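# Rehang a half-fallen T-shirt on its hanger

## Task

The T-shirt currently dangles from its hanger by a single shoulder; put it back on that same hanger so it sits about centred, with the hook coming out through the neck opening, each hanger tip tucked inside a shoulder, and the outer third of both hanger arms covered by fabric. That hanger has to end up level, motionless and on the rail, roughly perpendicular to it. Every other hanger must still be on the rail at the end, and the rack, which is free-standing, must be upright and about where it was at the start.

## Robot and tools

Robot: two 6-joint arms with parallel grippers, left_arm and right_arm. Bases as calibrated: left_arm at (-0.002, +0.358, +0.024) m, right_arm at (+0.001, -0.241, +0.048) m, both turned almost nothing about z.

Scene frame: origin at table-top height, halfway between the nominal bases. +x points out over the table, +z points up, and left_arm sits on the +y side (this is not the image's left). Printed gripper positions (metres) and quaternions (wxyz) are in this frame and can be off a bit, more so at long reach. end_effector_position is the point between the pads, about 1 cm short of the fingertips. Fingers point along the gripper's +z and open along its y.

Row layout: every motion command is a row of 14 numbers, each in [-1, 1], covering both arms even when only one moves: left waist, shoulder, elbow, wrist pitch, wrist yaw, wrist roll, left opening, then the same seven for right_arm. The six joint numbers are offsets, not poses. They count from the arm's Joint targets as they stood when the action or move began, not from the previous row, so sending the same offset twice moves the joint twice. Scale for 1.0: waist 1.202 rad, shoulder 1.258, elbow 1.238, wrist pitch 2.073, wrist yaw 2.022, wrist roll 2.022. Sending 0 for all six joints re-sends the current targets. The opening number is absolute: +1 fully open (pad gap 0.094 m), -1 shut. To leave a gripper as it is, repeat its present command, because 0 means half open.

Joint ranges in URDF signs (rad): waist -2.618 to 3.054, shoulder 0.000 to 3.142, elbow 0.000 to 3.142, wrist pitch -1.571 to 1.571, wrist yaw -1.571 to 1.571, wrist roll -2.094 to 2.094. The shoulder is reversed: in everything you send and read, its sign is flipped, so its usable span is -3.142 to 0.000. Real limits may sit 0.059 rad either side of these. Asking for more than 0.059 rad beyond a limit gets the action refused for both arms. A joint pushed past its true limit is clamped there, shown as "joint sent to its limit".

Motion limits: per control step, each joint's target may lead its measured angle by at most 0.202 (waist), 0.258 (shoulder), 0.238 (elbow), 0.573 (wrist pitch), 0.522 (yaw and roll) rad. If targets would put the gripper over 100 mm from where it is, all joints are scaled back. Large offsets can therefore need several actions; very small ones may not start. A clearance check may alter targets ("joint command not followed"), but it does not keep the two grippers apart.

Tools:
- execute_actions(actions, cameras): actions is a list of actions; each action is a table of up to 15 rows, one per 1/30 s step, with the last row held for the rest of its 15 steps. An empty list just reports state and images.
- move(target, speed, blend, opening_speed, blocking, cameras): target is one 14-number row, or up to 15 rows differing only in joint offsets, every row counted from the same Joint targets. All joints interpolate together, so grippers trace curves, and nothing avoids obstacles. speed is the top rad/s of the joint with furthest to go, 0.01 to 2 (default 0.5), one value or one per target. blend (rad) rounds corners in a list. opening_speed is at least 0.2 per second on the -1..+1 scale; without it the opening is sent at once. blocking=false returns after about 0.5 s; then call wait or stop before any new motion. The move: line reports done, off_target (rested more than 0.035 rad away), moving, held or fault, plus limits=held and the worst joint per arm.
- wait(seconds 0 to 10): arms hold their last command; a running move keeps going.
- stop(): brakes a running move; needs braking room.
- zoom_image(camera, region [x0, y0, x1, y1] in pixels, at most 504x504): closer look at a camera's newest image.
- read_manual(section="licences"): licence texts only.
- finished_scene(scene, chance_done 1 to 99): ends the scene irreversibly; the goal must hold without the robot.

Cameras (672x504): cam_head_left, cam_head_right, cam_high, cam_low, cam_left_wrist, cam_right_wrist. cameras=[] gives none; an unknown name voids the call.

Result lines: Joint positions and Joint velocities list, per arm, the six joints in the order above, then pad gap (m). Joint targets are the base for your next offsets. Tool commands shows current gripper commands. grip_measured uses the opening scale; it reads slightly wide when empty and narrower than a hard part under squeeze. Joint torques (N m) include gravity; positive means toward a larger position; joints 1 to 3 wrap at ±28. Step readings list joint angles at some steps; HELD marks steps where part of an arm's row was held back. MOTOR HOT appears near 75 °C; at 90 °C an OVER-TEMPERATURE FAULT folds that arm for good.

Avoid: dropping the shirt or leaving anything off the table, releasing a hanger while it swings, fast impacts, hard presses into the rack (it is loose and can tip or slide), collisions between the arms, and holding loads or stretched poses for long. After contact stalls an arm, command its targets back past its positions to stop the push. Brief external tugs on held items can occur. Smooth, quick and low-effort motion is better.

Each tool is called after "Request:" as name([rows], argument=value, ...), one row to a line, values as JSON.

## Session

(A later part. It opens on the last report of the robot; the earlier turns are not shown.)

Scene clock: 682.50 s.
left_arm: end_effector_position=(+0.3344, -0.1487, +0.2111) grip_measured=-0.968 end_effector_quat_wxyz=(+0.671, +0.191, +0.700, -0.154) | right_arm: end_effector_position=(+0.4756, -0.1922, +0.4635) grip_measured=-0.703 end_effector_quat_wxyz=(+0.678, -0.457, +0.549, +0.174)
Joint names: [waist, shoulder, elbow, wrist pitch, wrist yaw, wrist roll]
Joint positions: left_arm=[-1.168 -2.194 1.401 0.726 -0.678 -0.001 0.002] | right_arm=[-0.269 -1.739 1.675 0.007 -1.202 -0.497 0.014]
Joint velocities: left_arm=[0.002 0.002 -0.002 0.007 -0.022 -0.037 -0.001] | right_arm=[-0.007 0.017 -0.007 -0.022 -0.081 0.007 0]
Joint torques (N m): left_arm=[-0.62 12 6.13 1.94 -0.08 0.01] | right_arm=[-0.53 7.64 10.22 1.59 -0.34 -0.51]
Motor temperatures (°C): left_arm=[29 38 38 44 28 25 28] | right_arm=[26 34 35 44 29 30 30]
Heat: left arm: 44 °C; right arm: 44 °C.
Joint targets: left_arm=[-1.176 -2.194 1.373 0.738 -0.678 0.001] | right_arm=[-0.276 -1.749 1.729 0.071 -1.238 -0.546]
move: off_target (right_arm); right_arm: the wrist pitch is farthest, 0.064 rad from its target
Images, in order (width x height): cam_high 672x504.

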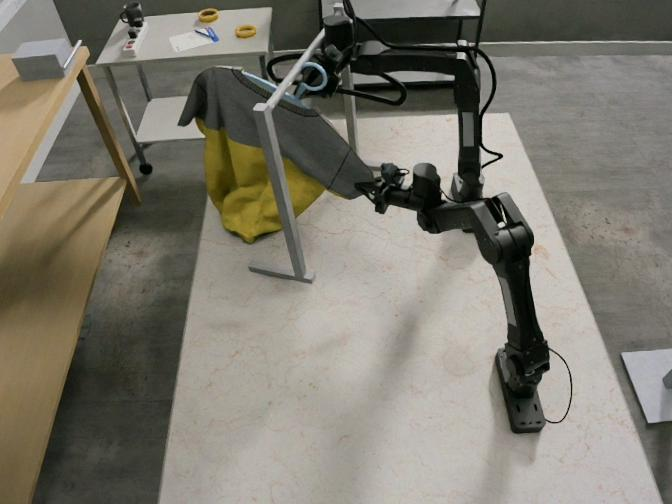

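Request:
move(target=[-0.02,0.03,-0.15,0.075,-0.012,0,-1,0,0,0,0,0,0,-1], speed=0.15, cameras=["cam_high"])

Request:
zoom_image(camera="cam_high", region=[160, 20, 420, 260])

Scene clock: 684.40 s.
left_arm: end_effector_position=(+0.3118, -0.1280, +0.1697) grip_measured=-0.968 end_effector_quat_wxyz=(+0.664, +0.208, +0.703, -0.147) | right_arm: end_effector_position=(+0.4756, -0.1922, +0.4635) grip_measured=-0.703 end_effector_quat_wxyz=(+0.678, -0.457, +0.549, +0.174)
Joint names: [waist, shoulder, elbow, wrist pitch, wrist yaw, wrist roll]
Joint positions: left_arm=[-1.193 -2.186 1.213 0.875 -0.689 0.006 0.002] | right_arm=[-0.269 -1.739 1.675 0.007 -1.202 -0.497 0.014]
Joint velocities: left_arm=[0.002 -0.007 -0.002 0.095 -0.037 -0.037 0] | right_arm=[0.002 0.017 -0.017 -0.066 -0.051 -0.051 -0.002]
Joint torques (N m): left_arm=[-0.64 13.91 5.5 1.97 -0.19 0.02] | right_arm=[-0.53 7.62 10.21 1.59 -0.34 -0.51]
Motor temperatures (°C): left_arm=[29 39 37 44 28 25 28] | right_arm=[26 34 35 44 29 30 30]
Heat: left arm: 44 °C; right arm: 44 °C.
Joint targets: left_arm=[-1.200 -2.156 1.187 0.894 -0.703 0.001] | right_arm=[-0.276 -1.749 1.729 0.071 -1.238 -0.546]
move: off_target (right_arm); right_arm: the wrist pitch is farthest, 0.064 rad from its target
Images, in order (width x height): cam_high 672x504.

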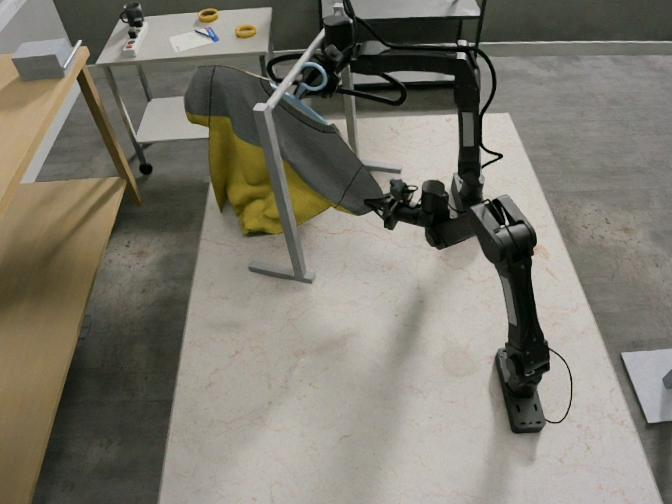

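Scaled by 1.938 from the camera's 672x504 image, which has a finer 960x720 frame.

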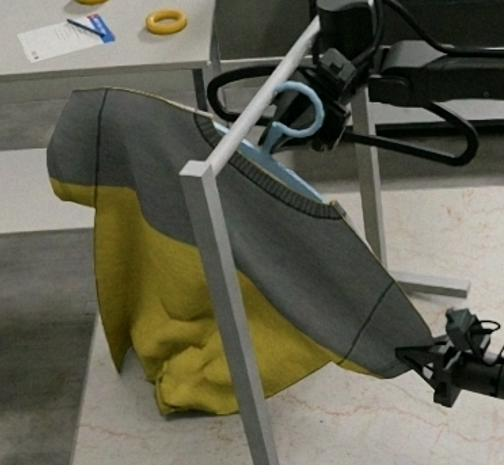

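Request:
move(target=[0.01,-0.015,0.075,-0.037,0.006,0,-1,0,0,0,0,0,0,-1], speed=0.15, cameras=[])

Request:
move(target=[0,0,0,0,0,0,1,0,0,0,0,0,0,-1], opening_speed=1.2, cameras=["cam_high","cam_left_wrist"])

Request:
zoom_image(camera="cam_high", region=[160, 20, 420, 260])

Scene clock: 685.73 s.
left_arm: end_effector_position=(+0.3145, -0.1351, +0.1852) grip_measured=-0.968 end_effector_quat_wxyz=(+0.672, +0.198, +0.696, -0.158) | right_arm: end_effector_position=(+0.4756, -0.1922, +0.4635) grip_measured=-0.703 end_effector_quat_wxyz=(+0.678, -0.457, +0.549, +0.174)
Joint names: [waist, shoulder, elbow, wrist pitch, wrist yaw, wrist roll]
Joint positions: left_arm=[-1.193 -2.186 1.256 0.867 -0.689 0.006 0.002] | right_arm=[-0.269 -1.739 1.675 0.007 -1.202 -0.497 0.014]
Joint velocities: left_arm=[0.007 0.012 -0.017 0.007 0.037 -0.007 0] | right_arm=[-0.002 0.012 -0.002 0.066 0.007 -0.051 -0.001]
Joint torques (N m): left_arm=[0.55 12.44 10.43 1.31 0.01 0.03] | right_arm=[-0.51 7.65 10.19 1.59 -0.34 -0.52]
Motor temperatures (°C): left_arm=[29 39 37 44 28 25 28] | right_arm=[26 34 35 44 29 30 30]
Heat: left arm: 44 °C; right arm: 44 °C.
Joint targets: left_arm=[-1.188 -2.175 1.280 0.817 -0.691 0.001] | right_arm=[-0.276 -1.749 1.729 0.071 -1.238 -0.546]
move: off_target (left_arm, right_arm); left_arm: the wrist pitch is farthest, 0.050 rad from its target; right_arm: the wrist pitch is farthest, 0.064 rad from its target
No camera images: "cameras" was empty.

Scene clock: 687.63 s.
left_arm: end_effector_position=(+0.3145, -0.1351, +0.1845) grip_measured=+0.997 end_effector_quat_wxyz=(+0.671, +0.198, +0.697, -0.157) | right_arm: end_effector_position=(+0.4756, -0.1922, +0.4635) grip_measured=-0.703 end_effector_quat_wxyz=(+0.678, -0.457, +0.549, +0.174)
Joint names: [waist, shoulder, elbow, wrist pitch, wrist yaw, wrist roll]
Joint positions: left_arm=[-1.193 -2.186 1.256 0.864 -0.689 0.005 0.094] | right_arm=[-0.269 -1.739 1.675 0.007 -1.202 -0.497 0.014]
Joint velocities: left_arm=[0.007 0.012 -0.017 -0.007 0.066 -0.051 0] | right_arm=[0.012 0.002 -0.012 -0.066 0.007 0.037 -0.001]
Joint torques (N m): left_arm=[0.42 12.53 10.18 1.34 -0.06 0] | right_arm=[-0.5 7.65 10.22 1.58 -0.34 -0.51]
Motor temperatures (°C): left_arm=[29 39 38 44 28 25 28] | right_arm=[26 34 36 44 29 30 30]
Heat: left arm: 44 °C; right arm: 44 °C.
Joint targets: left_arm=[-1.188 -2.175 1.280 0.817 -0.691 0.001] | right_arm=[-0.276 -1.749 1.729 0.071 -1.238 -0.546]
move: off_target (left_arm, right_arm); left_arm: the wrist pitch is farthest, 0.047 rad from its target; right_arm: the wrist pitch is farthest, 0.064 rad from its target
Images, in order (width x height): cam_high 672x504, cam_left_wrist 672x504.

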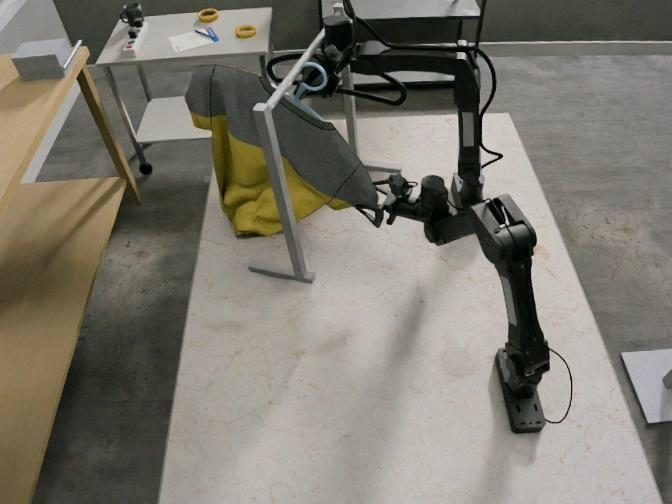

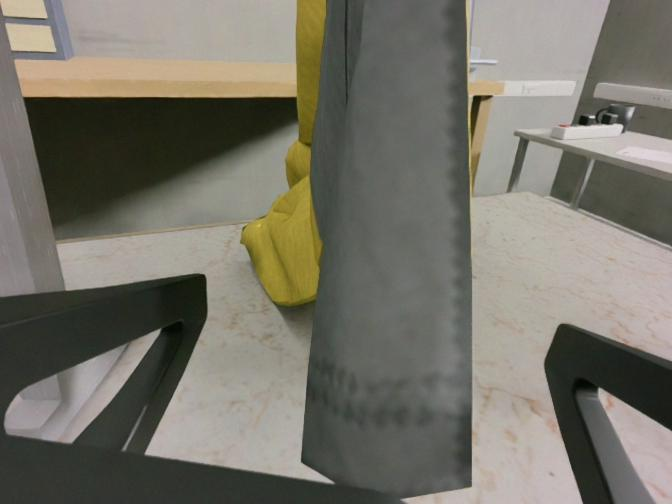

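Scaled by 1.938 from the camera's 672x504 image, which has a finer 960x720 frame.

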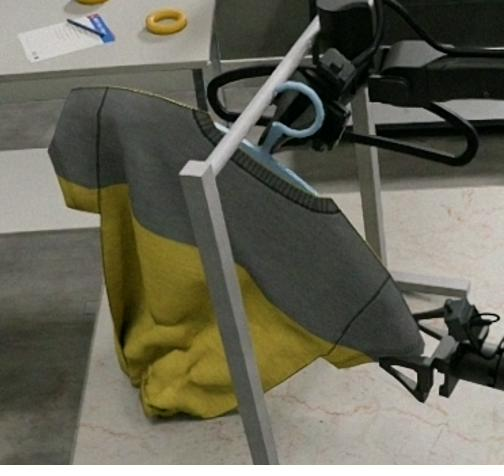

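Request:
move([
  [-0.11,0.362,-0.218,-0.071,-0.064,0,1,0,0,0,0,0,0,-1],
  [0.4,0.88,-0.72,-0.11,0.46,0,1,0,0,0,0,0,0,-1],
], speed=[0.3,0.6], blend=0.05, cameras=[])

Request:
move(target=[0,0,0,0,0,0,0.5,0.02,0.07,-0.055,-0.02,0.02,0.27,-1], speed=0.25)

Request:
zoom_image(camera="cam_high", region=[190, 20, 450, 260])

Scene clock: 696.90 s.
left_arm: end_effector_position=(+0.2521, +0.0861, +0.2638) grip_measured=+0.997 end_effector_quat_wxyz=(+0.619, +0.323, +0.641, -0.318) | right_arm: end_effector_position=(+0.4756, -0.1922, +0.4635) grip_measured=-0.703 end_effector_quat_wxyz=(+0.678, -0.457, +0.549, +0.174)
Joint names: [waist, shoulder, elbow, wrist pitch, wrist yaw, wrist roll]
Joint positions: left_arm=[-0.711 -1.084 0.414 0.639 0.225 -0.001 0.094] | right_arm=[-0.269 -1.739 1.675 0.007 -1.202 -0.497 0.014]
Joint velocities: left_arm=[-0.022 0.007 -0.002 -0.022 0.007 -0.022 0] | right_arm=[0.007 0.002 0.007 0.051 -0.022 -0.081 -0.001]
Joint torques (N m): left_arm=[0.31 3.74 6.83 1.45 0.08 -0.01] | right_arm=[-0.53 7.64 10.21 1.59 -0.34 -0.52]
Motor temperatures (°C): left_arm=[29 39 37 43 28 25 27] | right_arm=[26 33 36 44 29 30 30]
Heat: left arm: 43 °C; right arm: 44 °C.
Joint targets: left_arm=[-0.707 -1.067 0.389 0.589 0.240 0.001] | right_arm=[-0.276 -1.749 1.729 0.071 -1.238 -0.546]
move: off_target (left_arm, right_arm); left_arm: the wrist pitch is farthest, 0.050 rad from its target; right_arm: the wrist pitch is farthest, 0.064 rad from its target
No camera images: "cameras" was empty.

Scene clock: 699.73 s.
left_arm: end_effector_position=(+0.2518, +0.0860, +0.2638) grip_measured=+0.503 end_effector_quat_wxyz=(+0.619, +0.323, +0.641, -0.319) | right_arm: end_effector_position=(+0.4663, -0.1833, +0.4714) grip_measured=-0.703 end_effector_quat_wxyz=(+0.619, -0.324, +0.634, +0.333)
Joint names: [waist, shoulder, elbow, wrist pitch, wrist yaw, wrist roll]
Joint positions: left_arm=[-0.711 -1.084 0.414 0.639 0.227 -0.001 0.071] | right_arm=[-0.256 -1.711 1.663 0.01 -1.208 -0.014 0.014]
Joint velocities: left_arm=[-0.012 0.027 0.007 0.051 0.007 0.007 0.001] | right_arm=[0.002 -0.002 0.002 -0.007 -0.022 -0.007 0]
Joint torques (N m): left_arm=[0.25 3.79 6.72 1.48 0.09 -0.01] | right_arm=[0.35 12.78 6.04 1.16 0.07 0.08]
Motor temperatures (°C): left_arm=[29 39 37 43 28 25 27] | right_arm=[26 34 36 43 29 30 30]
Heat: left arm: 43 °C; right arm: 43 °C.
Joint targets: left_arm=[-0.707 -1.067 0.389 0.589 0.240 0.001] | right_arm=[-0.251 -1.661 1.661 0.029 -1.198 0.000]
move: off_target (left_arm, right_arm); left_arm: the wrist pitch is farthest, 0.050 rad from its target; right_arm: the shoulder is farthest, 0.050 rad from its target

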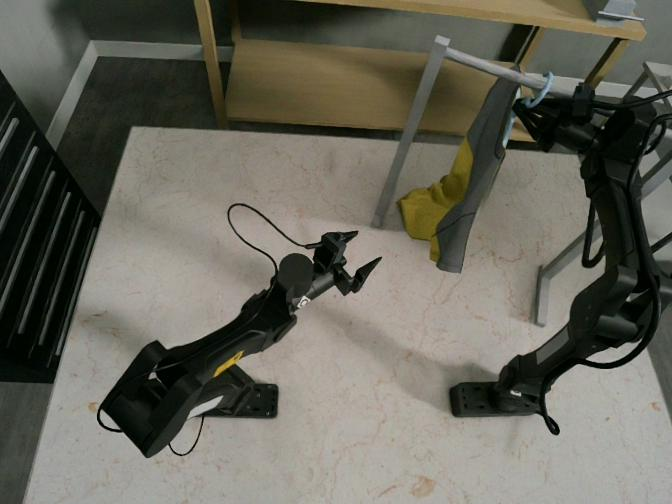

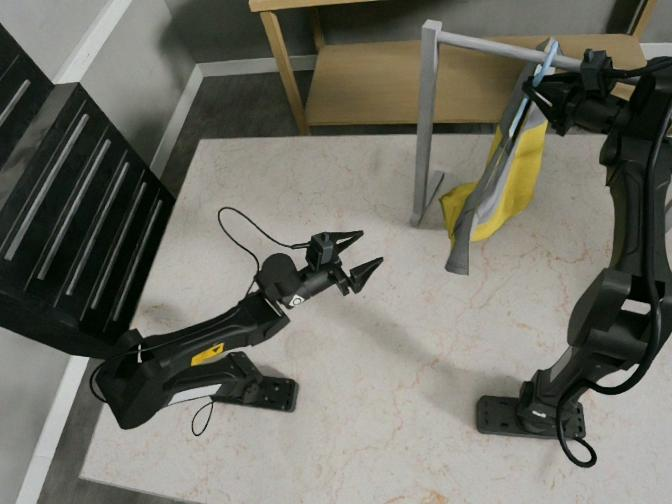

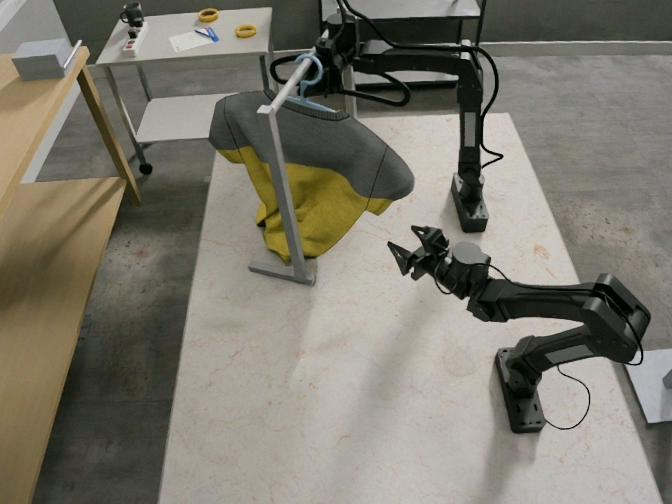

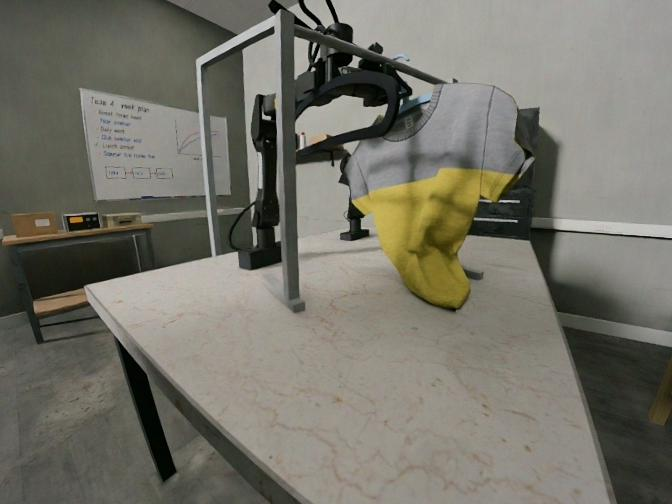

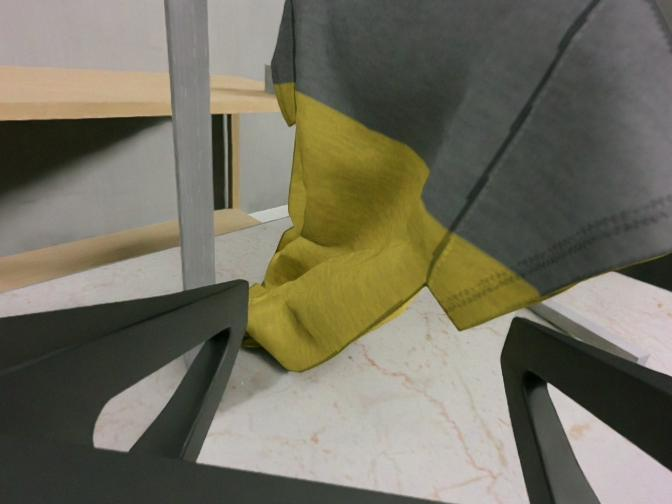

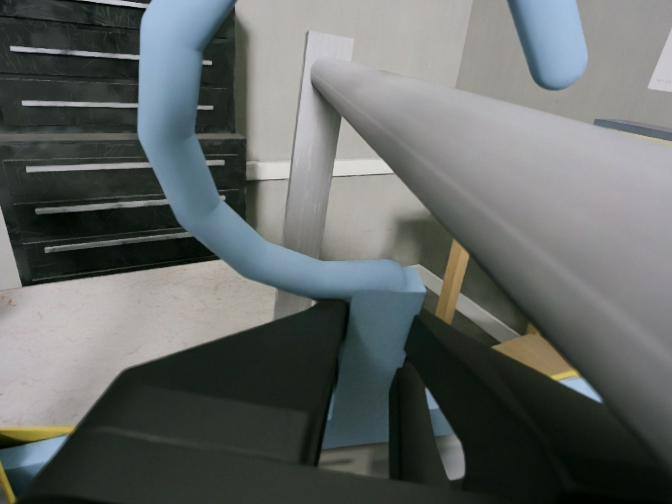

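Scaled by 1.938 from the camera's 672x504 image, which has a finer 960x720 frame.

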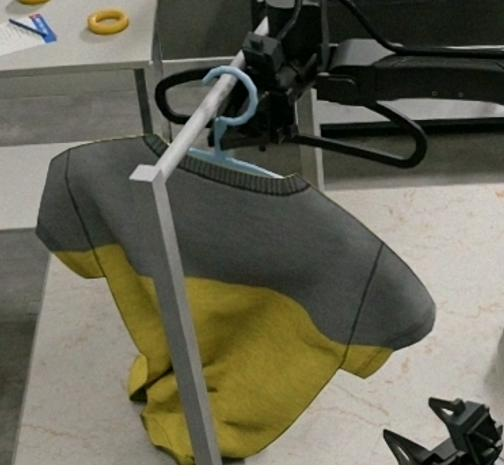

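Request:
execute_actions(actions=[], cameras=["cam_head_left","cam_high","cam_head_right"])

Scene clock: 701.00 s.
left_arm: end_effector_position=(+0.2518, +0.0860, +0.2638) grip_measured=+0.503 end_effector_quat_wxyz=(+0.619, +0.323, +0.641, -0.319) | right_arm: end_effector_position=(+0.4663, -0.1833, +0.4714) grip_measured=-0.703 end_effector_quat_wxyz=(+0.618, -0.323, +0.634, +0.333)
Joint names: [waist, shoulder, elbow, wrist pitch, wrist yaw, wrist roll]
Joint positions: left_arm=[-0.711 -1.084 0.414 0.639 0.227 -0.001 0.071] | right_arm=[-0.256 -1.711 1.663 0.01 -1.208 -0.012 0.014]
Joint velocities: left_arm=[0.002 0.007 -0.007 0.007 -0.066 0.051 -0.001] | right_arm=[0.007 -0.002 -0.007 -0.007 -0.007 0.022 -0.001]
Joint torques (N m): left_arm=[0.29 3.97 7.01 1.44 0.11 -0.04] | right_arm=[0.35 12.79 6.02 1.18 0.07 0.06]
Motor temperatures (°C): left_arm=[29 38 37 43 28 25 27] | right_arm=[26 34 35 43 29 30 30]
Heat: left arm: 43 °C; right arm: 43 °C.
Joint targets: left_arm=[-0.707 -1.067 0.389 0.589 0.240 0.001] | right_arm=[-0.251 -1.661 1.661 0.029 -1.198 0.000]
Tool commands: left_gripper/opening=+0.5 right_gripper/opening=-1.0
Images, in order (width x height): cam_head_left 672x504, cam_head_right 672x504, cam_high 672x504.

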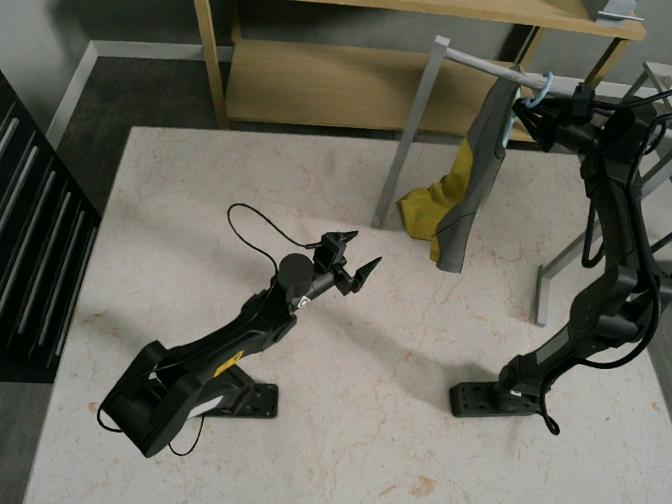

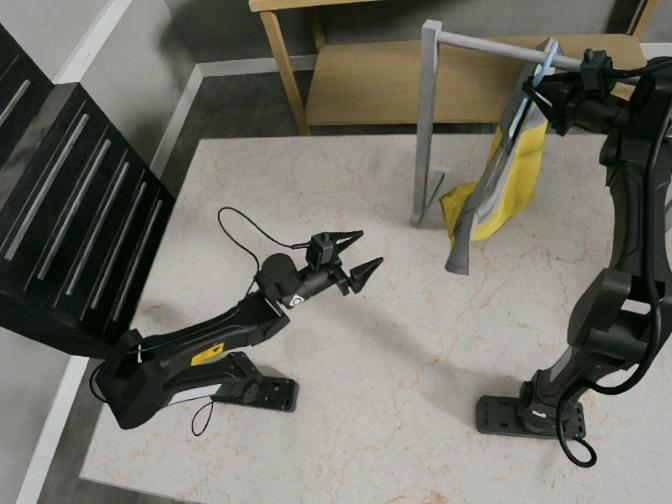

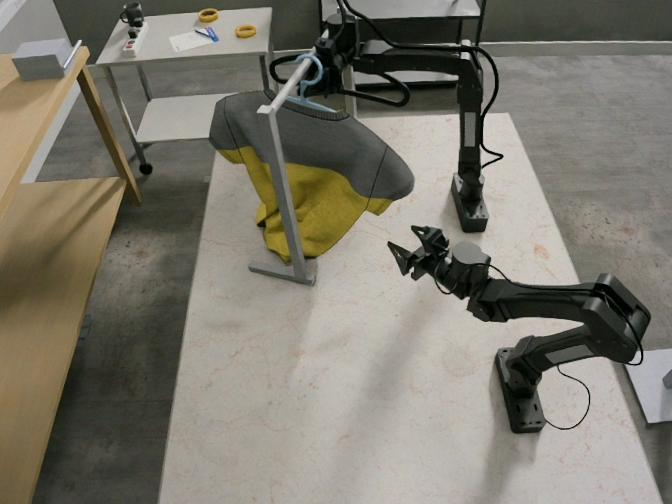

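Request:
zoom_image(camera="cam_head_right", region=[190, 20, 450, 260])

Request:
zoom_image(camera="cam_high", region=[400, 10, 640, 290])

Request:
execute_actions(actions=[], cameras=["cam_low","cam_right_wrist"])

Scaled by 1.938 from the camera's 672x504 image, which has a finer 960x720 frame.

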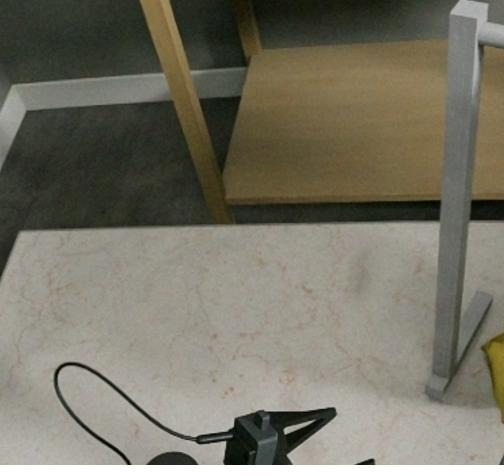

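Scaled by 1.800 from the camera's 672x504 image, which has a finer 960x720 frame.

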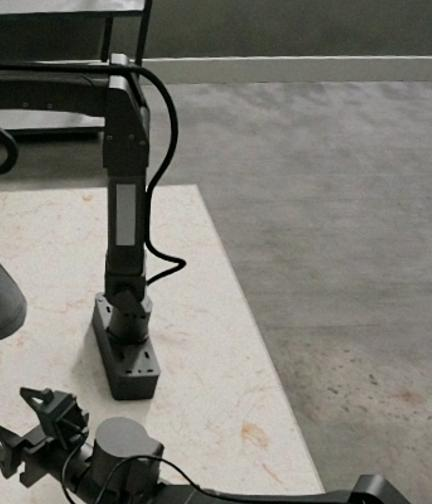

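Scene clock: 701.13 s.
left_arm: end_effector_position=(+0.2518, +0.0860, +0.2638) grip_measured=+0.503 end_effector_quat_wxyz=(+0.619, +0.323, +0.641, -0.319) | right_arm: end_effector_position=(+0.4663, -0.1833, +0.4714) grip_measured=-0.703 end_effector_quat_wxyz=(+0.618, -0.323, +0.634, +0.333)
Joint names: [waist, shoulder, elbow, wrist pitch, wrist yaw, wrist roll]
Joint positions: left_arm=[-0.711 -1.084 0.414 0.639 0.227 -0.001 0.071] | right_arm=[-0.256 -1.711 1.663 0.01 -1.208 -0.012 0.014]
Joint velocities: left_arm=[0.007 0.007 0.007 0.066 -0.081 0.022 0] | right_arm=[-0.017 0.012 -0.002 -0.007 -0.022 0.066 0]
Joint torques (N m): left_arm=[0.23 3.82 6.78 1.45 0.12 0.02] | right_arm=[0.32 12.78 6.04 1.17 0.07 0.06]
Motor temperatures (°C): left_arm=[29 38 37 43 28 25 27] | right_arm=[26 34 35 43 29 30 30]
Heat: left arm: 43 °C; right arm: 43 °C.
Joint targets: left_arm=[-0.707 -1.067 0.389 0.589 0.240 0.001] | right_arm=[-0.251 -1.661 1.661 0.029 -1.198 0.000]
Tool commands: left_gripper/opening=+0.5 right_gripper/opening=-1.0
Images, in order (width x height): cam_low 672x504, cam_right_wrist 672x504.

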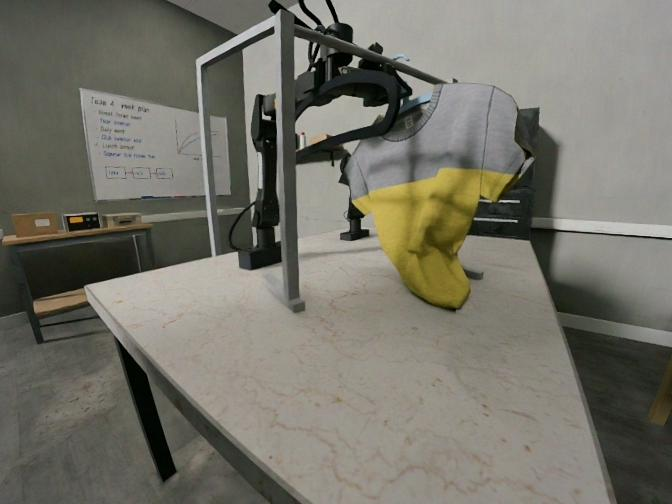

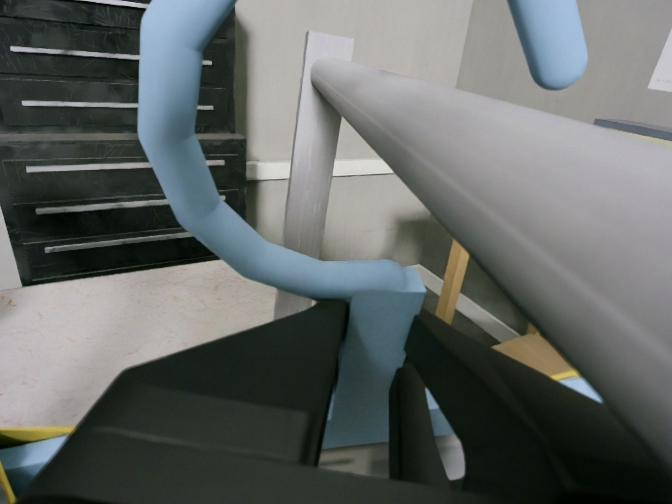

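Request:
move(target=[0,0,0,0,0,0,0.5,0.011,0.055,-0.036,-0.012,0.0065,0,-1], speed=0.1, cameras=["cam_head_left","cam_right_wrist"])

Scene clock: 702.43 s.
left_arm: end_effector_position=(+0.2518, +0.0860, +0.2638) grip_measured=+0.503 end_effector_quat_wxyz=(+0.619, +0.323, +0.641, -0.319) | right_arm: end_effector_position=(+0.4519, -0.1746, +0.4700) grip_measured=-0.703 end_effector_quat_wxyz=(+0.608, -0.314, +0.644, +0.343)
Joint names: [waist, shoulder, elbow, wrist pitch, wrist yaw, wrist roll]
Joint positions: left_arm=[-0.711 -1.084 0.414 0.639 0.227 -0.001 0.071] | right_arm=[-0.242 -1.652 1.61 -0.025 -1.196 -0.003 0.014]
Joint velocities: left_arm=[-0.007 -0.002 -0.002 -0.066 -0.022 -0.095 0] | right_arm=[-0.012 0.012 -0.002 0.007 -0.037 -0.051 -0.001]
Joint torques (N m): left_arm=[0.36 3.92 6.68 1.43 0.15 -0.04] | right_arm=[0.25 13.24 6.68 1.29 0.08 0.03]
Motor temperatures (°C): left_arm=[29 38 37 43 28 25 27] | right_arm=[26 34 35 43 29 30 30]
Heat: left arm: 43 °C; right arm: 43 °C.
Joint targets: left_arm=[-0.707 -1.067 0.389 0.589 0.240 0.001] | right_arm=[-0.239 -1.592 1.617 0.004 -1.184 0.000]
move: off_target (left_arm, right_arm); left_arm: the wrist pitch is farthest, 0.050 rad from its target; right_arm: the shoulder is farthest, 0.061 rad from its target
Images, in order (width x height): cam_head_left 672x504, cam_right_wrist 672x504.

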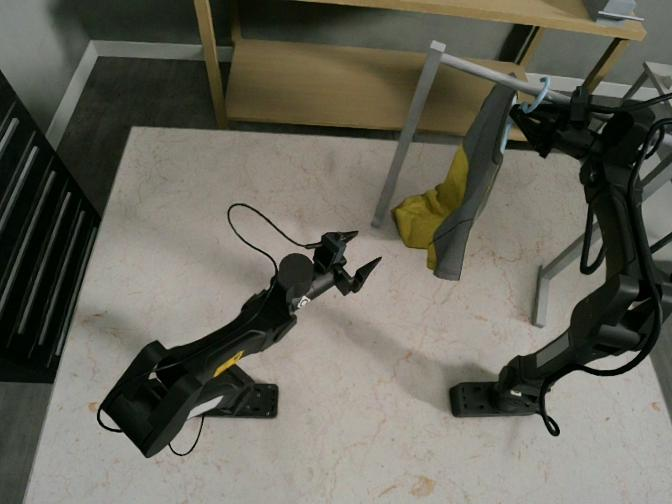

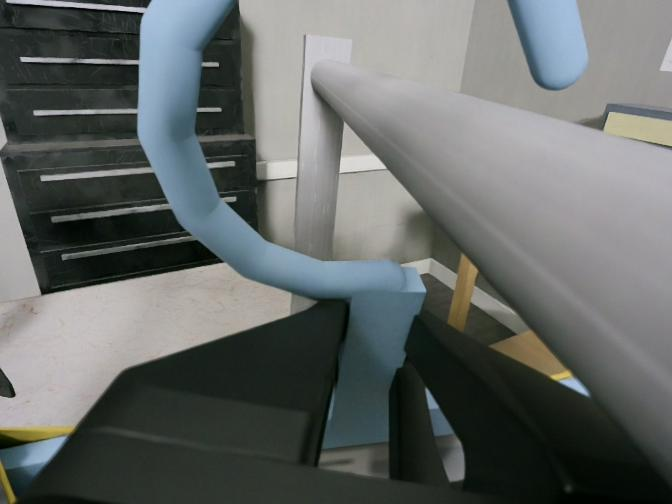

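Request:
move(target=[0,0,0,0,0,0,0.5,0.013,0.07,-0.040,-0.015,0.008,0,-1], speed=0.1, cameras=["cam_head_left","cam_right_wrist"])

Scene clock: 703.80 s.
left_arm: end_effector_position=(+0.2518, +0.0860, +0.2638) grip_measured=+0.503 end_effector_quat_wxyz=(+0.619, +0.323, +0.641, -0.319) | right_arm: end_effector_position=(+0.4337, -0.1636, +0.4672) grip_measured=-0.703 end_effector_quat_wxyz=(+0.594, -0.301, +0.657, +0.354)
Joint names: [waist, shoulder, elbow, wrist pitch, wrist yaw, wrist roll]
Joint positions: left_arm=[-0.711 -1.084 0.414 0.639 0.227 -0.001 0.071] | right_arm=[-0.223 -1.58 1.55 -0.085 -1.174 0.002 0.014]
Joint velocities: left_arm=[0.002 0.002 0.007 -0.051 0.007 0.022 0] | right_arm=[0.007 0.017 -0.017 -0.037 -0.007 -0.007 0]
Joint torques (N m): left_arm=[0.31 3.7 6.72 1.44 0.09 0] | right_arm=[-0.05 14.05 7.42 1.57 0.07 -0.02]
Motor temperatures (°C): left_arm=[29 38 37 43 28 25 27] | right_arm=[26 34 35 43 29 30 30]
Heat: left arm: 43 °C; right arm: 43 °C.
Joint targets: left_arm=[-0.707 -1.067 0.389 0.589 0.240 0.001] | right_arm=[-0.223 -1.504 1.567 -0.027 -1.168 0.000]
move: off_target (left_arm, right_arm); left_arm: the wrist pitch is farthest, 0.050 rad from its target; right_arm: the shoulder is farthest, 0.076 rad from its target
Images, in order (width x height): cam_head_left 672x504, cam_right_wrist 672x504.

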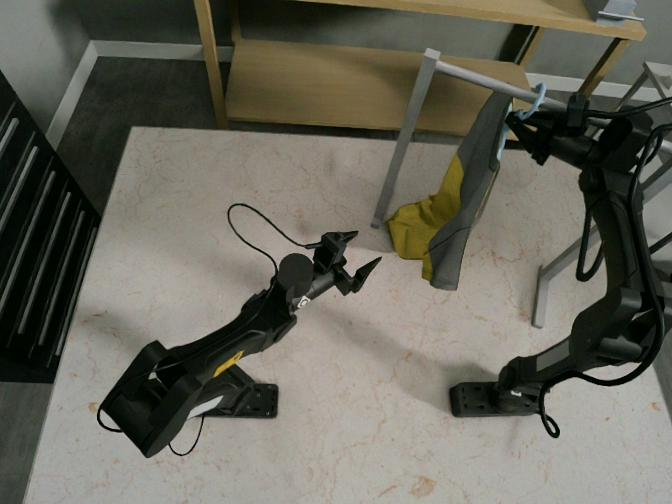

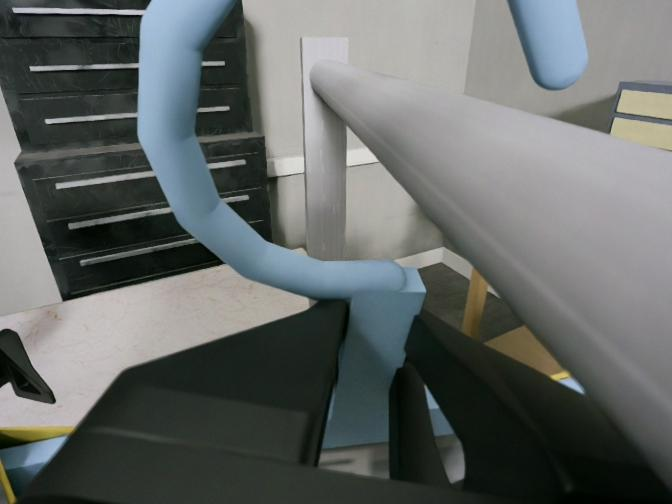

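Request:
execute_actions(actions=[], cameras=["cam_head_right","cam_head_left","cam_high"])

Request:
zoom_image(camera="cam_head_right", region=[220, 20, 390, 150])

Request:
zoom_image(camera="cam_head_left", region=[480, 50, 620, 160])

Request:
zoom_image(camera="cam_high", region=[480, 20, 620, 130])

Scene clock: 705.03 s.
left_arm: end_effector_position=(+0.2518, +0.0860, +0.2638) grip_measured=+0.503 end_effector_quat_wxyz=(+0.619, +0.323, +0.641, -0.319) | right_arm: end_effector_position=(+0.4337, -0.1636, +0.4672) grip_measured=-0.703 end_effector_quat_wxyz=(+0.594, -0.301, +0.657, +0.354)
Joint names: [waist, shoulder, elbow, wrist pitch, wrist yaw, wrist roll]
Joint positions: left_arm=[-0.711 -1.084 0.414 0.639 0.227 -0.001 0.071] | right_arm=[-0.223 -1.58 1.55 -0.085 -1.174 0.002 0.014]
Joint velocities: left_arm=[-0.002 0.012 -0.007 -0.066 0.007 0.051 0] | right_arm=[-0.012 0.017 -0.002 0.037 -0.066 -0.051 0]
Joint torques (N m): left_arm=[0.25 3.74 6.89 1.43 0.11 0.05] | right_arm=[-0.05 14.02 7.41 1.57 0.07 -0.02]
Motor temperatures (°C): left_arm=[29 38 37 43 28 25 27] | right_arm=[26 35 35 43 29 30 31]
Heat: left arm: 43 °C; right arm: 43 °C.
Joint targets: left_arm=[-0.707 -1.067 0.389 0.589 0.240 0.001] | right_arm=[-0.223 -1.504 1.567 -0.027 -1.168 0.000]
Tool commands: left_gripper/opening=+0.5 right_gripper/opening=-1.0
Images, in order (width x height): cam_head_left 672x504, cam_head_right 672x504, cam_high 672x504.

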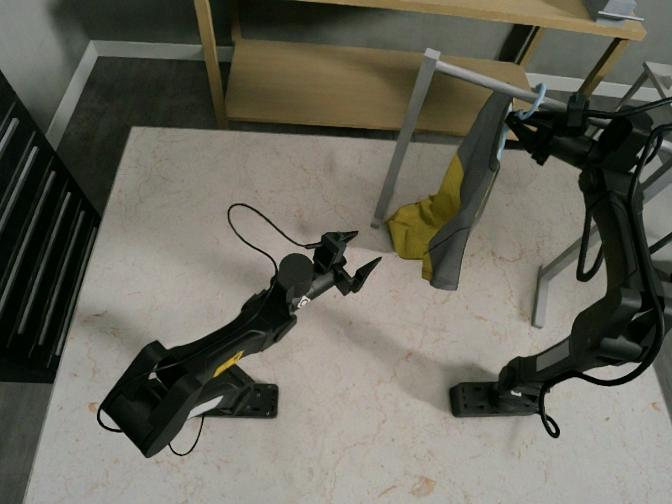

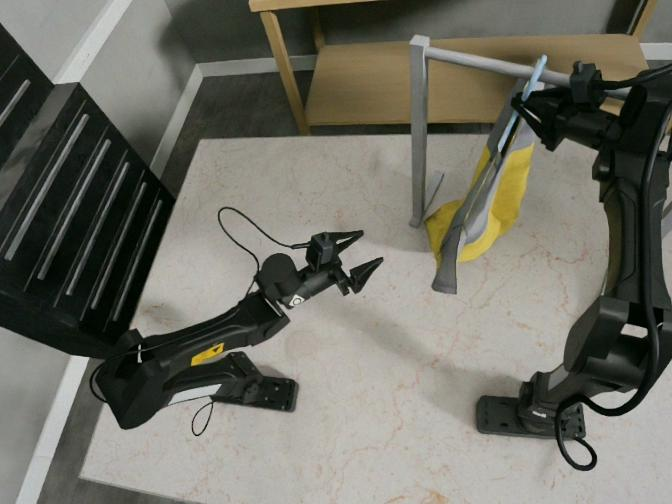

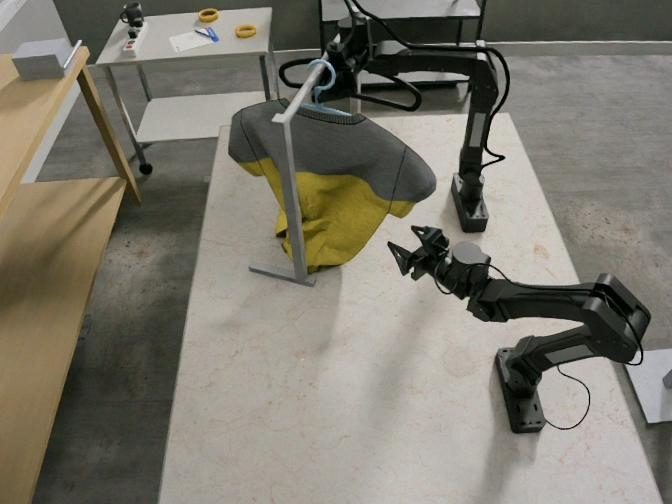

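Scaled by 2.965 from the camera's 672x504 image, which has a finer 960x720 frame.

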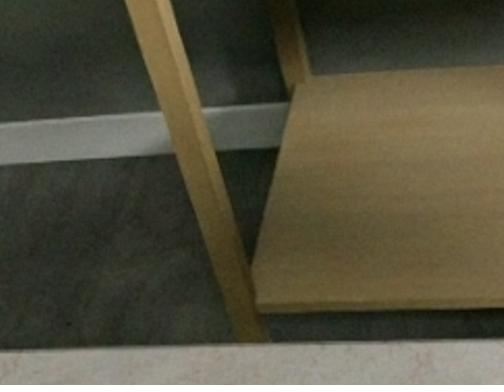

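Scaled by 3.600 from the camera's 672x504 image, which has a finer 960x720 frame.

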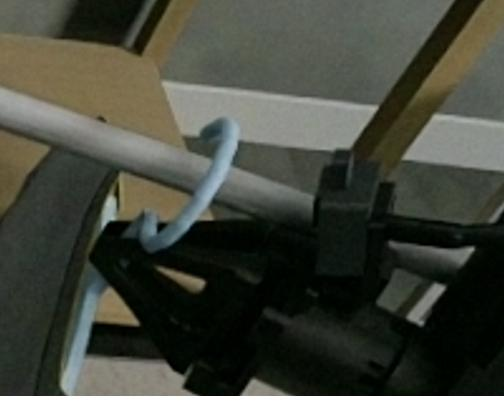

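Scaled by 3.600 from the camera's 672x504 image, which has a finer 960x720 frame.

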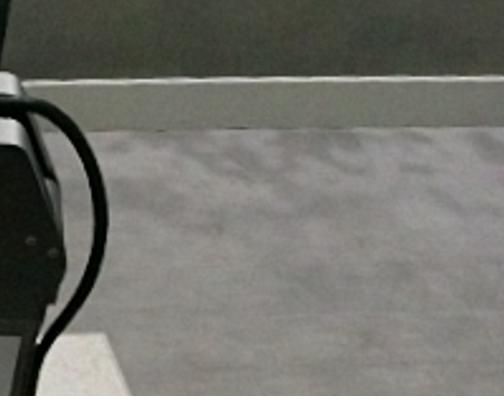

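Request:
move(target=[0,0,0,0,0,0,0.5,0,-0.04,0,0.02,0,0,-1], speed=0.05, cameras=["cam_head_left","cam_right_wrist"])

Request:
zoom_image(camera="cam_head_left", region=[480, 50, 620, 160])

Scene clock: 706.60 s.
left_arm: end_effector_position=(+0.2518, +0.0860, +0.2634) grip_measured=+0.503 end_effector_quat_wxyz=(+0.619, +0.323, +0.641, -0.318) | right_arm: end_effector_position=(+0.4337, -0.1636, +0.4672) grip_measured=-0.703 end_effector_quat_wxyz=(+0.594, -0.301, +0.657, +0.354)
Joint names: [waist, shoulder, elbow, wrist pitch, wrist yaw, wrist roll]
Joint positions: left_arm=[-0.711 -1.084 0.414 0.637 0.227 -0.001 0.071] | right_arm=[-0.223 -1.58 1.55 -0.085 -1.174 0.002 0.014]
Joint velocities: left_arm=[-0.002 0.007 -0.012 0.022 0.007 -0.051 0.001] | right_arm=[-0.012 0.002 0.007 -0.051 -0.051 0.022 0]
Joint torques (N m): left_arm=[0.34 3.66 6.74 1.48 0.11 0.01] | right_arm=[-0.05 9.28 7.42 1.94 0.07 -0.02]
Motor temperatures (°C): left_arm=[29 38 37 43 28 25 27] | right_arm=[26 35 35 44 29 30 31]
Heat: left arm: 43 °C; right arm: 44 °C.
Joint targets: left_arm=[-0.707 -1.067 0.389 0.589 0.240 0.001] | right_arm=[-0.223 -1.554 1.567 0.015 -1.168 0.000]
move: off_target (left_arm, right_arm); left_arm: the wrist pitch is farthest, 0.048 rad from its target; right_arm: the wrist pitch is farthest, 0.100 rad from its target
Images, in order (width x height): cam_head_left 672x504, cam_right_wrist 672x504.

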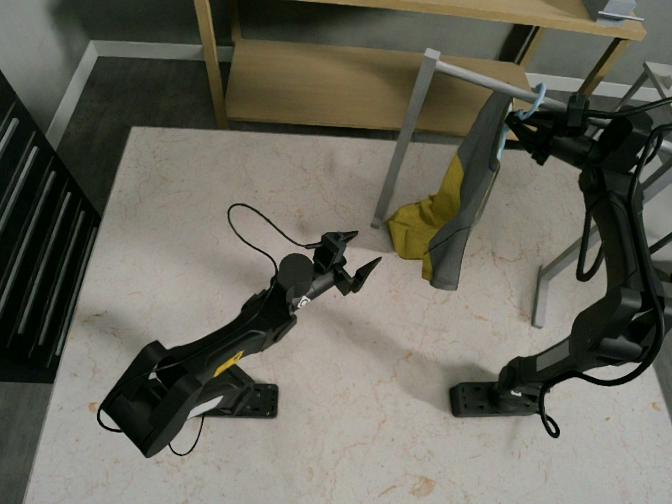

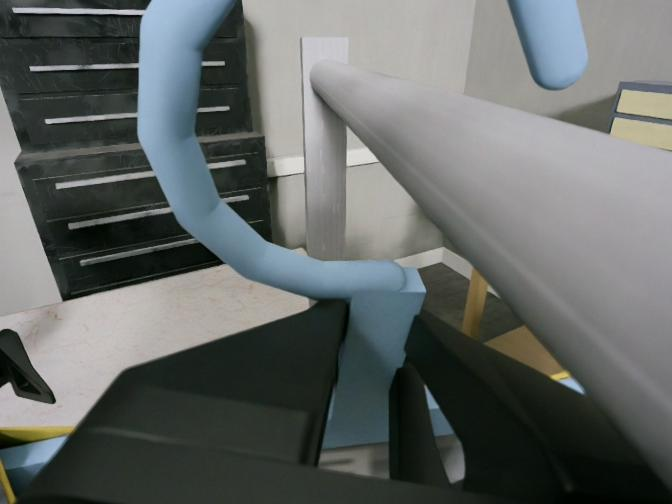

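Scaled by 3.600 from the camera's 672x504 image, which has a finer 960x720 frame.

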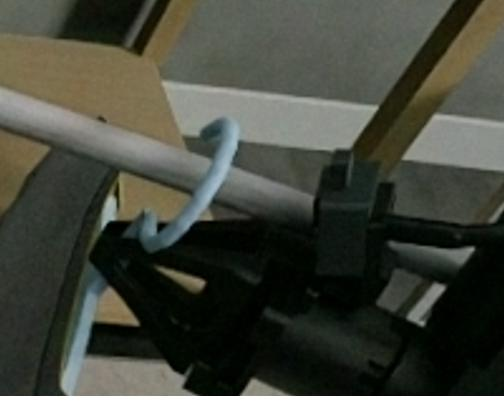

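Request:
move(target=[0,0,0,0,0,0,0.5,0,-0.035,0,0.02,0,0,-1], speed=0.05, cameras=["cam_head_left","cam_right_wrist"])

Request:
zoom_image(camera="cam_head_left", region=[480, 50, 620, 160])

Scene clock: 707.97 s.
left_arm: end_effector_position=(+0.2518, +0.0860, +0.2634) grip_measured=+0.503 end_effector_quat_wxyz=(+0.619, +0.323, +0.641, -0.318) | right_arm: end_effector_position=(+0.4371, -0.1636, +0.4671) grip_measured=-0.703 end_effector_quat_wxyz=(+0.599, -0.309, +0.649, +0.352)
Joint names: [waist, shoulder, elbow, wrist pitch, wrist yaw, wrist roll]
Joint positions: left_arm=[-0.711 -1.084 0.414 0.637 0.227 -0.001 0.071] | right_arm=[-0.223 -1.594 1.55 -0.047 -1.184 0.002 0.014]
Joint velocities: left_arm=[-0.032 0.002 0.007 -0.022 -0.007 0.022 -0.001] | right_arm=[-0.012 0.012 0.002 -0.022 -0.022 -0.051 -0.001]
Joint torques (N m): left_arm=[0.34 3.66 6.8 1.43 0.09 0.03] | right_arm=[-0.08 6.72 7.42 1.97 0.08 -0.02]
Motor temperatures (°C): left_arm=[29 38 37 43 28 25 27] | right_arm=[26 35 35 44 29 30 31]
Heat: left arm: 43 °C; right arm: 44 °C.
Joint targets: left_arm=[-0.707 -1.067 0.389 0.589 0.240 0.001] | right_arm=[-0.223 -1.598 1.567 0.056 -1.168 0.000]
move: off_target (left_arm, right_arm); left_arm: the wrist pitch is farthest, 0.048 rad from its target; right_arm: the wrist pitch is farthest, 0.103 rad from its target
Images, in order (width x height): cam_head_left 672x504, cam_right_wrist 672x504.

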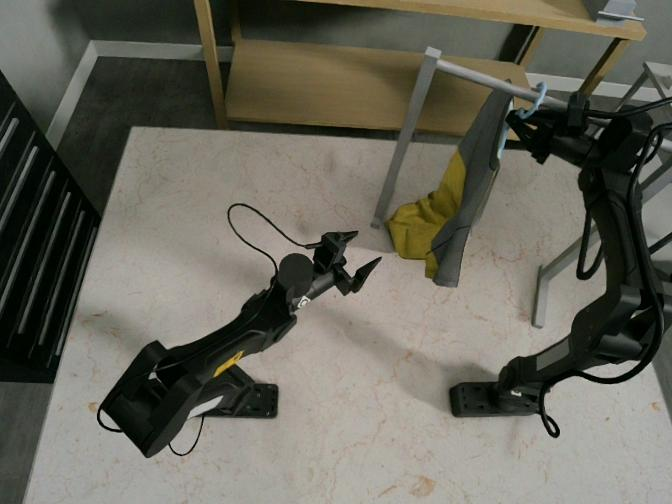

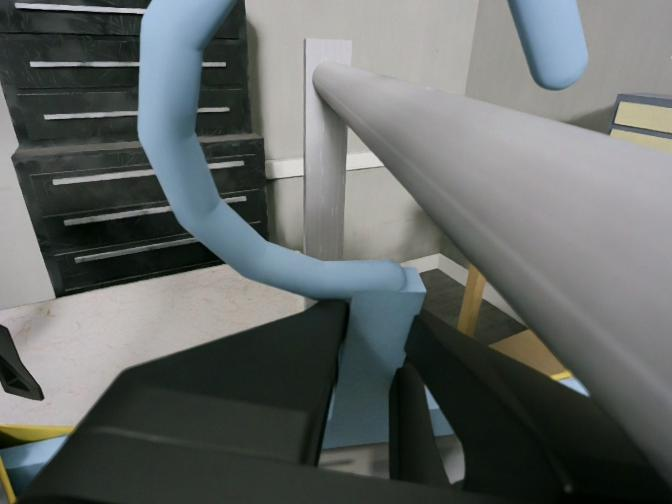

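Scaled by 3.600 from the camera's 672x504 image, which has a finer 960x720 frame.

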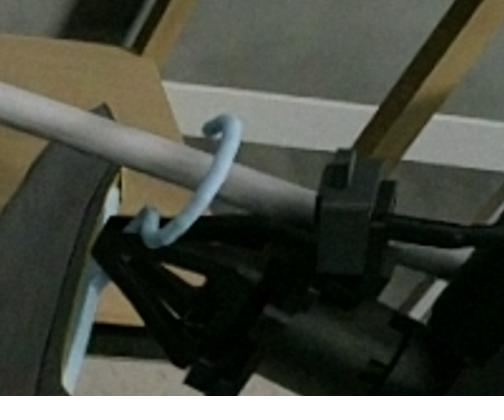

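Request:
move(target=[0,0,0,0,0,0,0.5,-0.014,-0.025,0.02,0.006,-0.08,0,-1], speed=0.08, cameras=["cam_head_left","cam_right_wrist"])

Request:
zoom_image(camera="cam_head_left", region=[480, 50, 620, 160])

Scene clock: 710.90 s.
left_arm: end_effector_position=(+0.2518, +0.0860, +0.2634) grip_measured=+0.503 end_effector_quat_wxyz=(+0.619, +0.323, +0.641, -0.318) | right_arm: end_effector_position=(+0.4238, -0.1562, +0.4697) grip_measured=-0.703 end_effector_quat_wxyz=(+0.590, -0.356, +0.615, +0.382)
Joint names: [waist, shoulder, elbow, wrist pitch, wrist yaw, wrist roll]
Joint positions: left_arm=[-0.711 -1.084 0.414 0.637 0.227 -0.001 0.071] | right_arm=[-0.23 -1.613 1.55 0.021 -1.316 0.008 0.014]
Joint velocities: left_arm=[-0.007 0.022 -0.017 -0.11 0.007 -0.037 0.001] | right_arm=[-0.017 0.002 0.017 0.022 0.037 -0.066 0]
Joint torques (N m): left_arm=[0.38 3.78 6.78 1.44 0.11 0.01] | right_arm=[-0.79 5.78 9.24 1.37 -0.09 -0.08]
Motor temperatures (°C): left_arm=[29 38 37 43 28 25 27] | right_arm=[26 34 35 44 29 30 31]
Heat: left arm: 43 °C; right arm: 44 °C.
Joint targets: left_arm=[-0.707 -1.067 0.389 0.589 0.240 0.001] | right_arm=[-0.240 -1.630 1.592 0.069 -1.330 0.000]
move: off_target (left_arm, right_arm); left_arm: the wrist pitch is farthest, 0.048 rad from its target; right_arm: the wrist pitch is farthest, 0.048 rad from its target
Images, in order (width x height): cam_head_left 672x504, cam_right_wrist 672x504.

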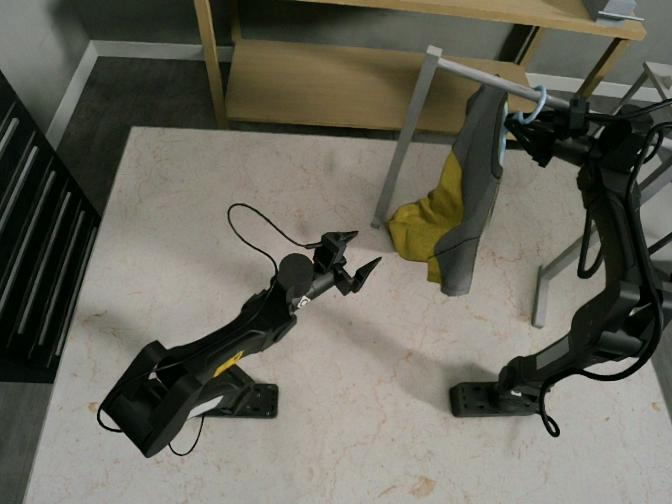

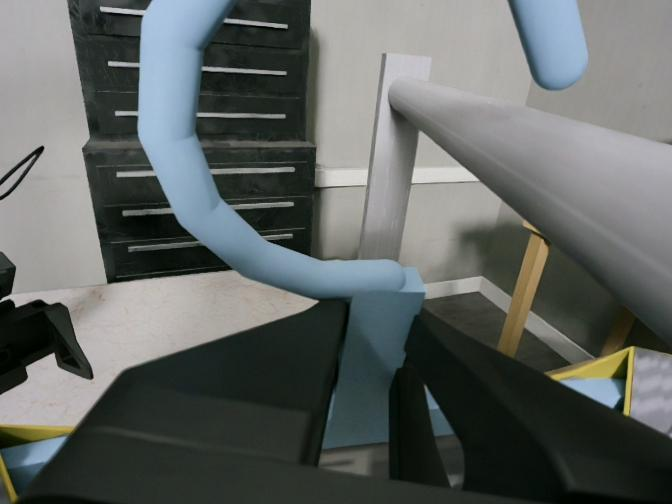

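Scaled by 3.600 from the camera's 672x504 image, which has a finer 960x720 frame.

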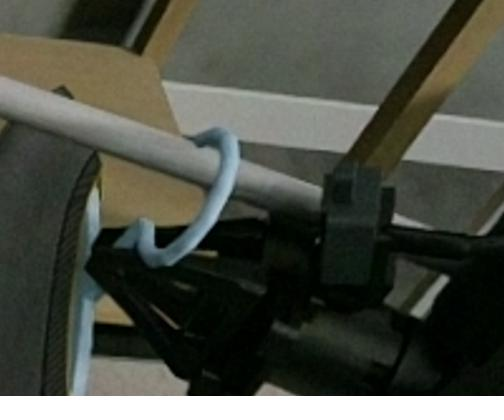

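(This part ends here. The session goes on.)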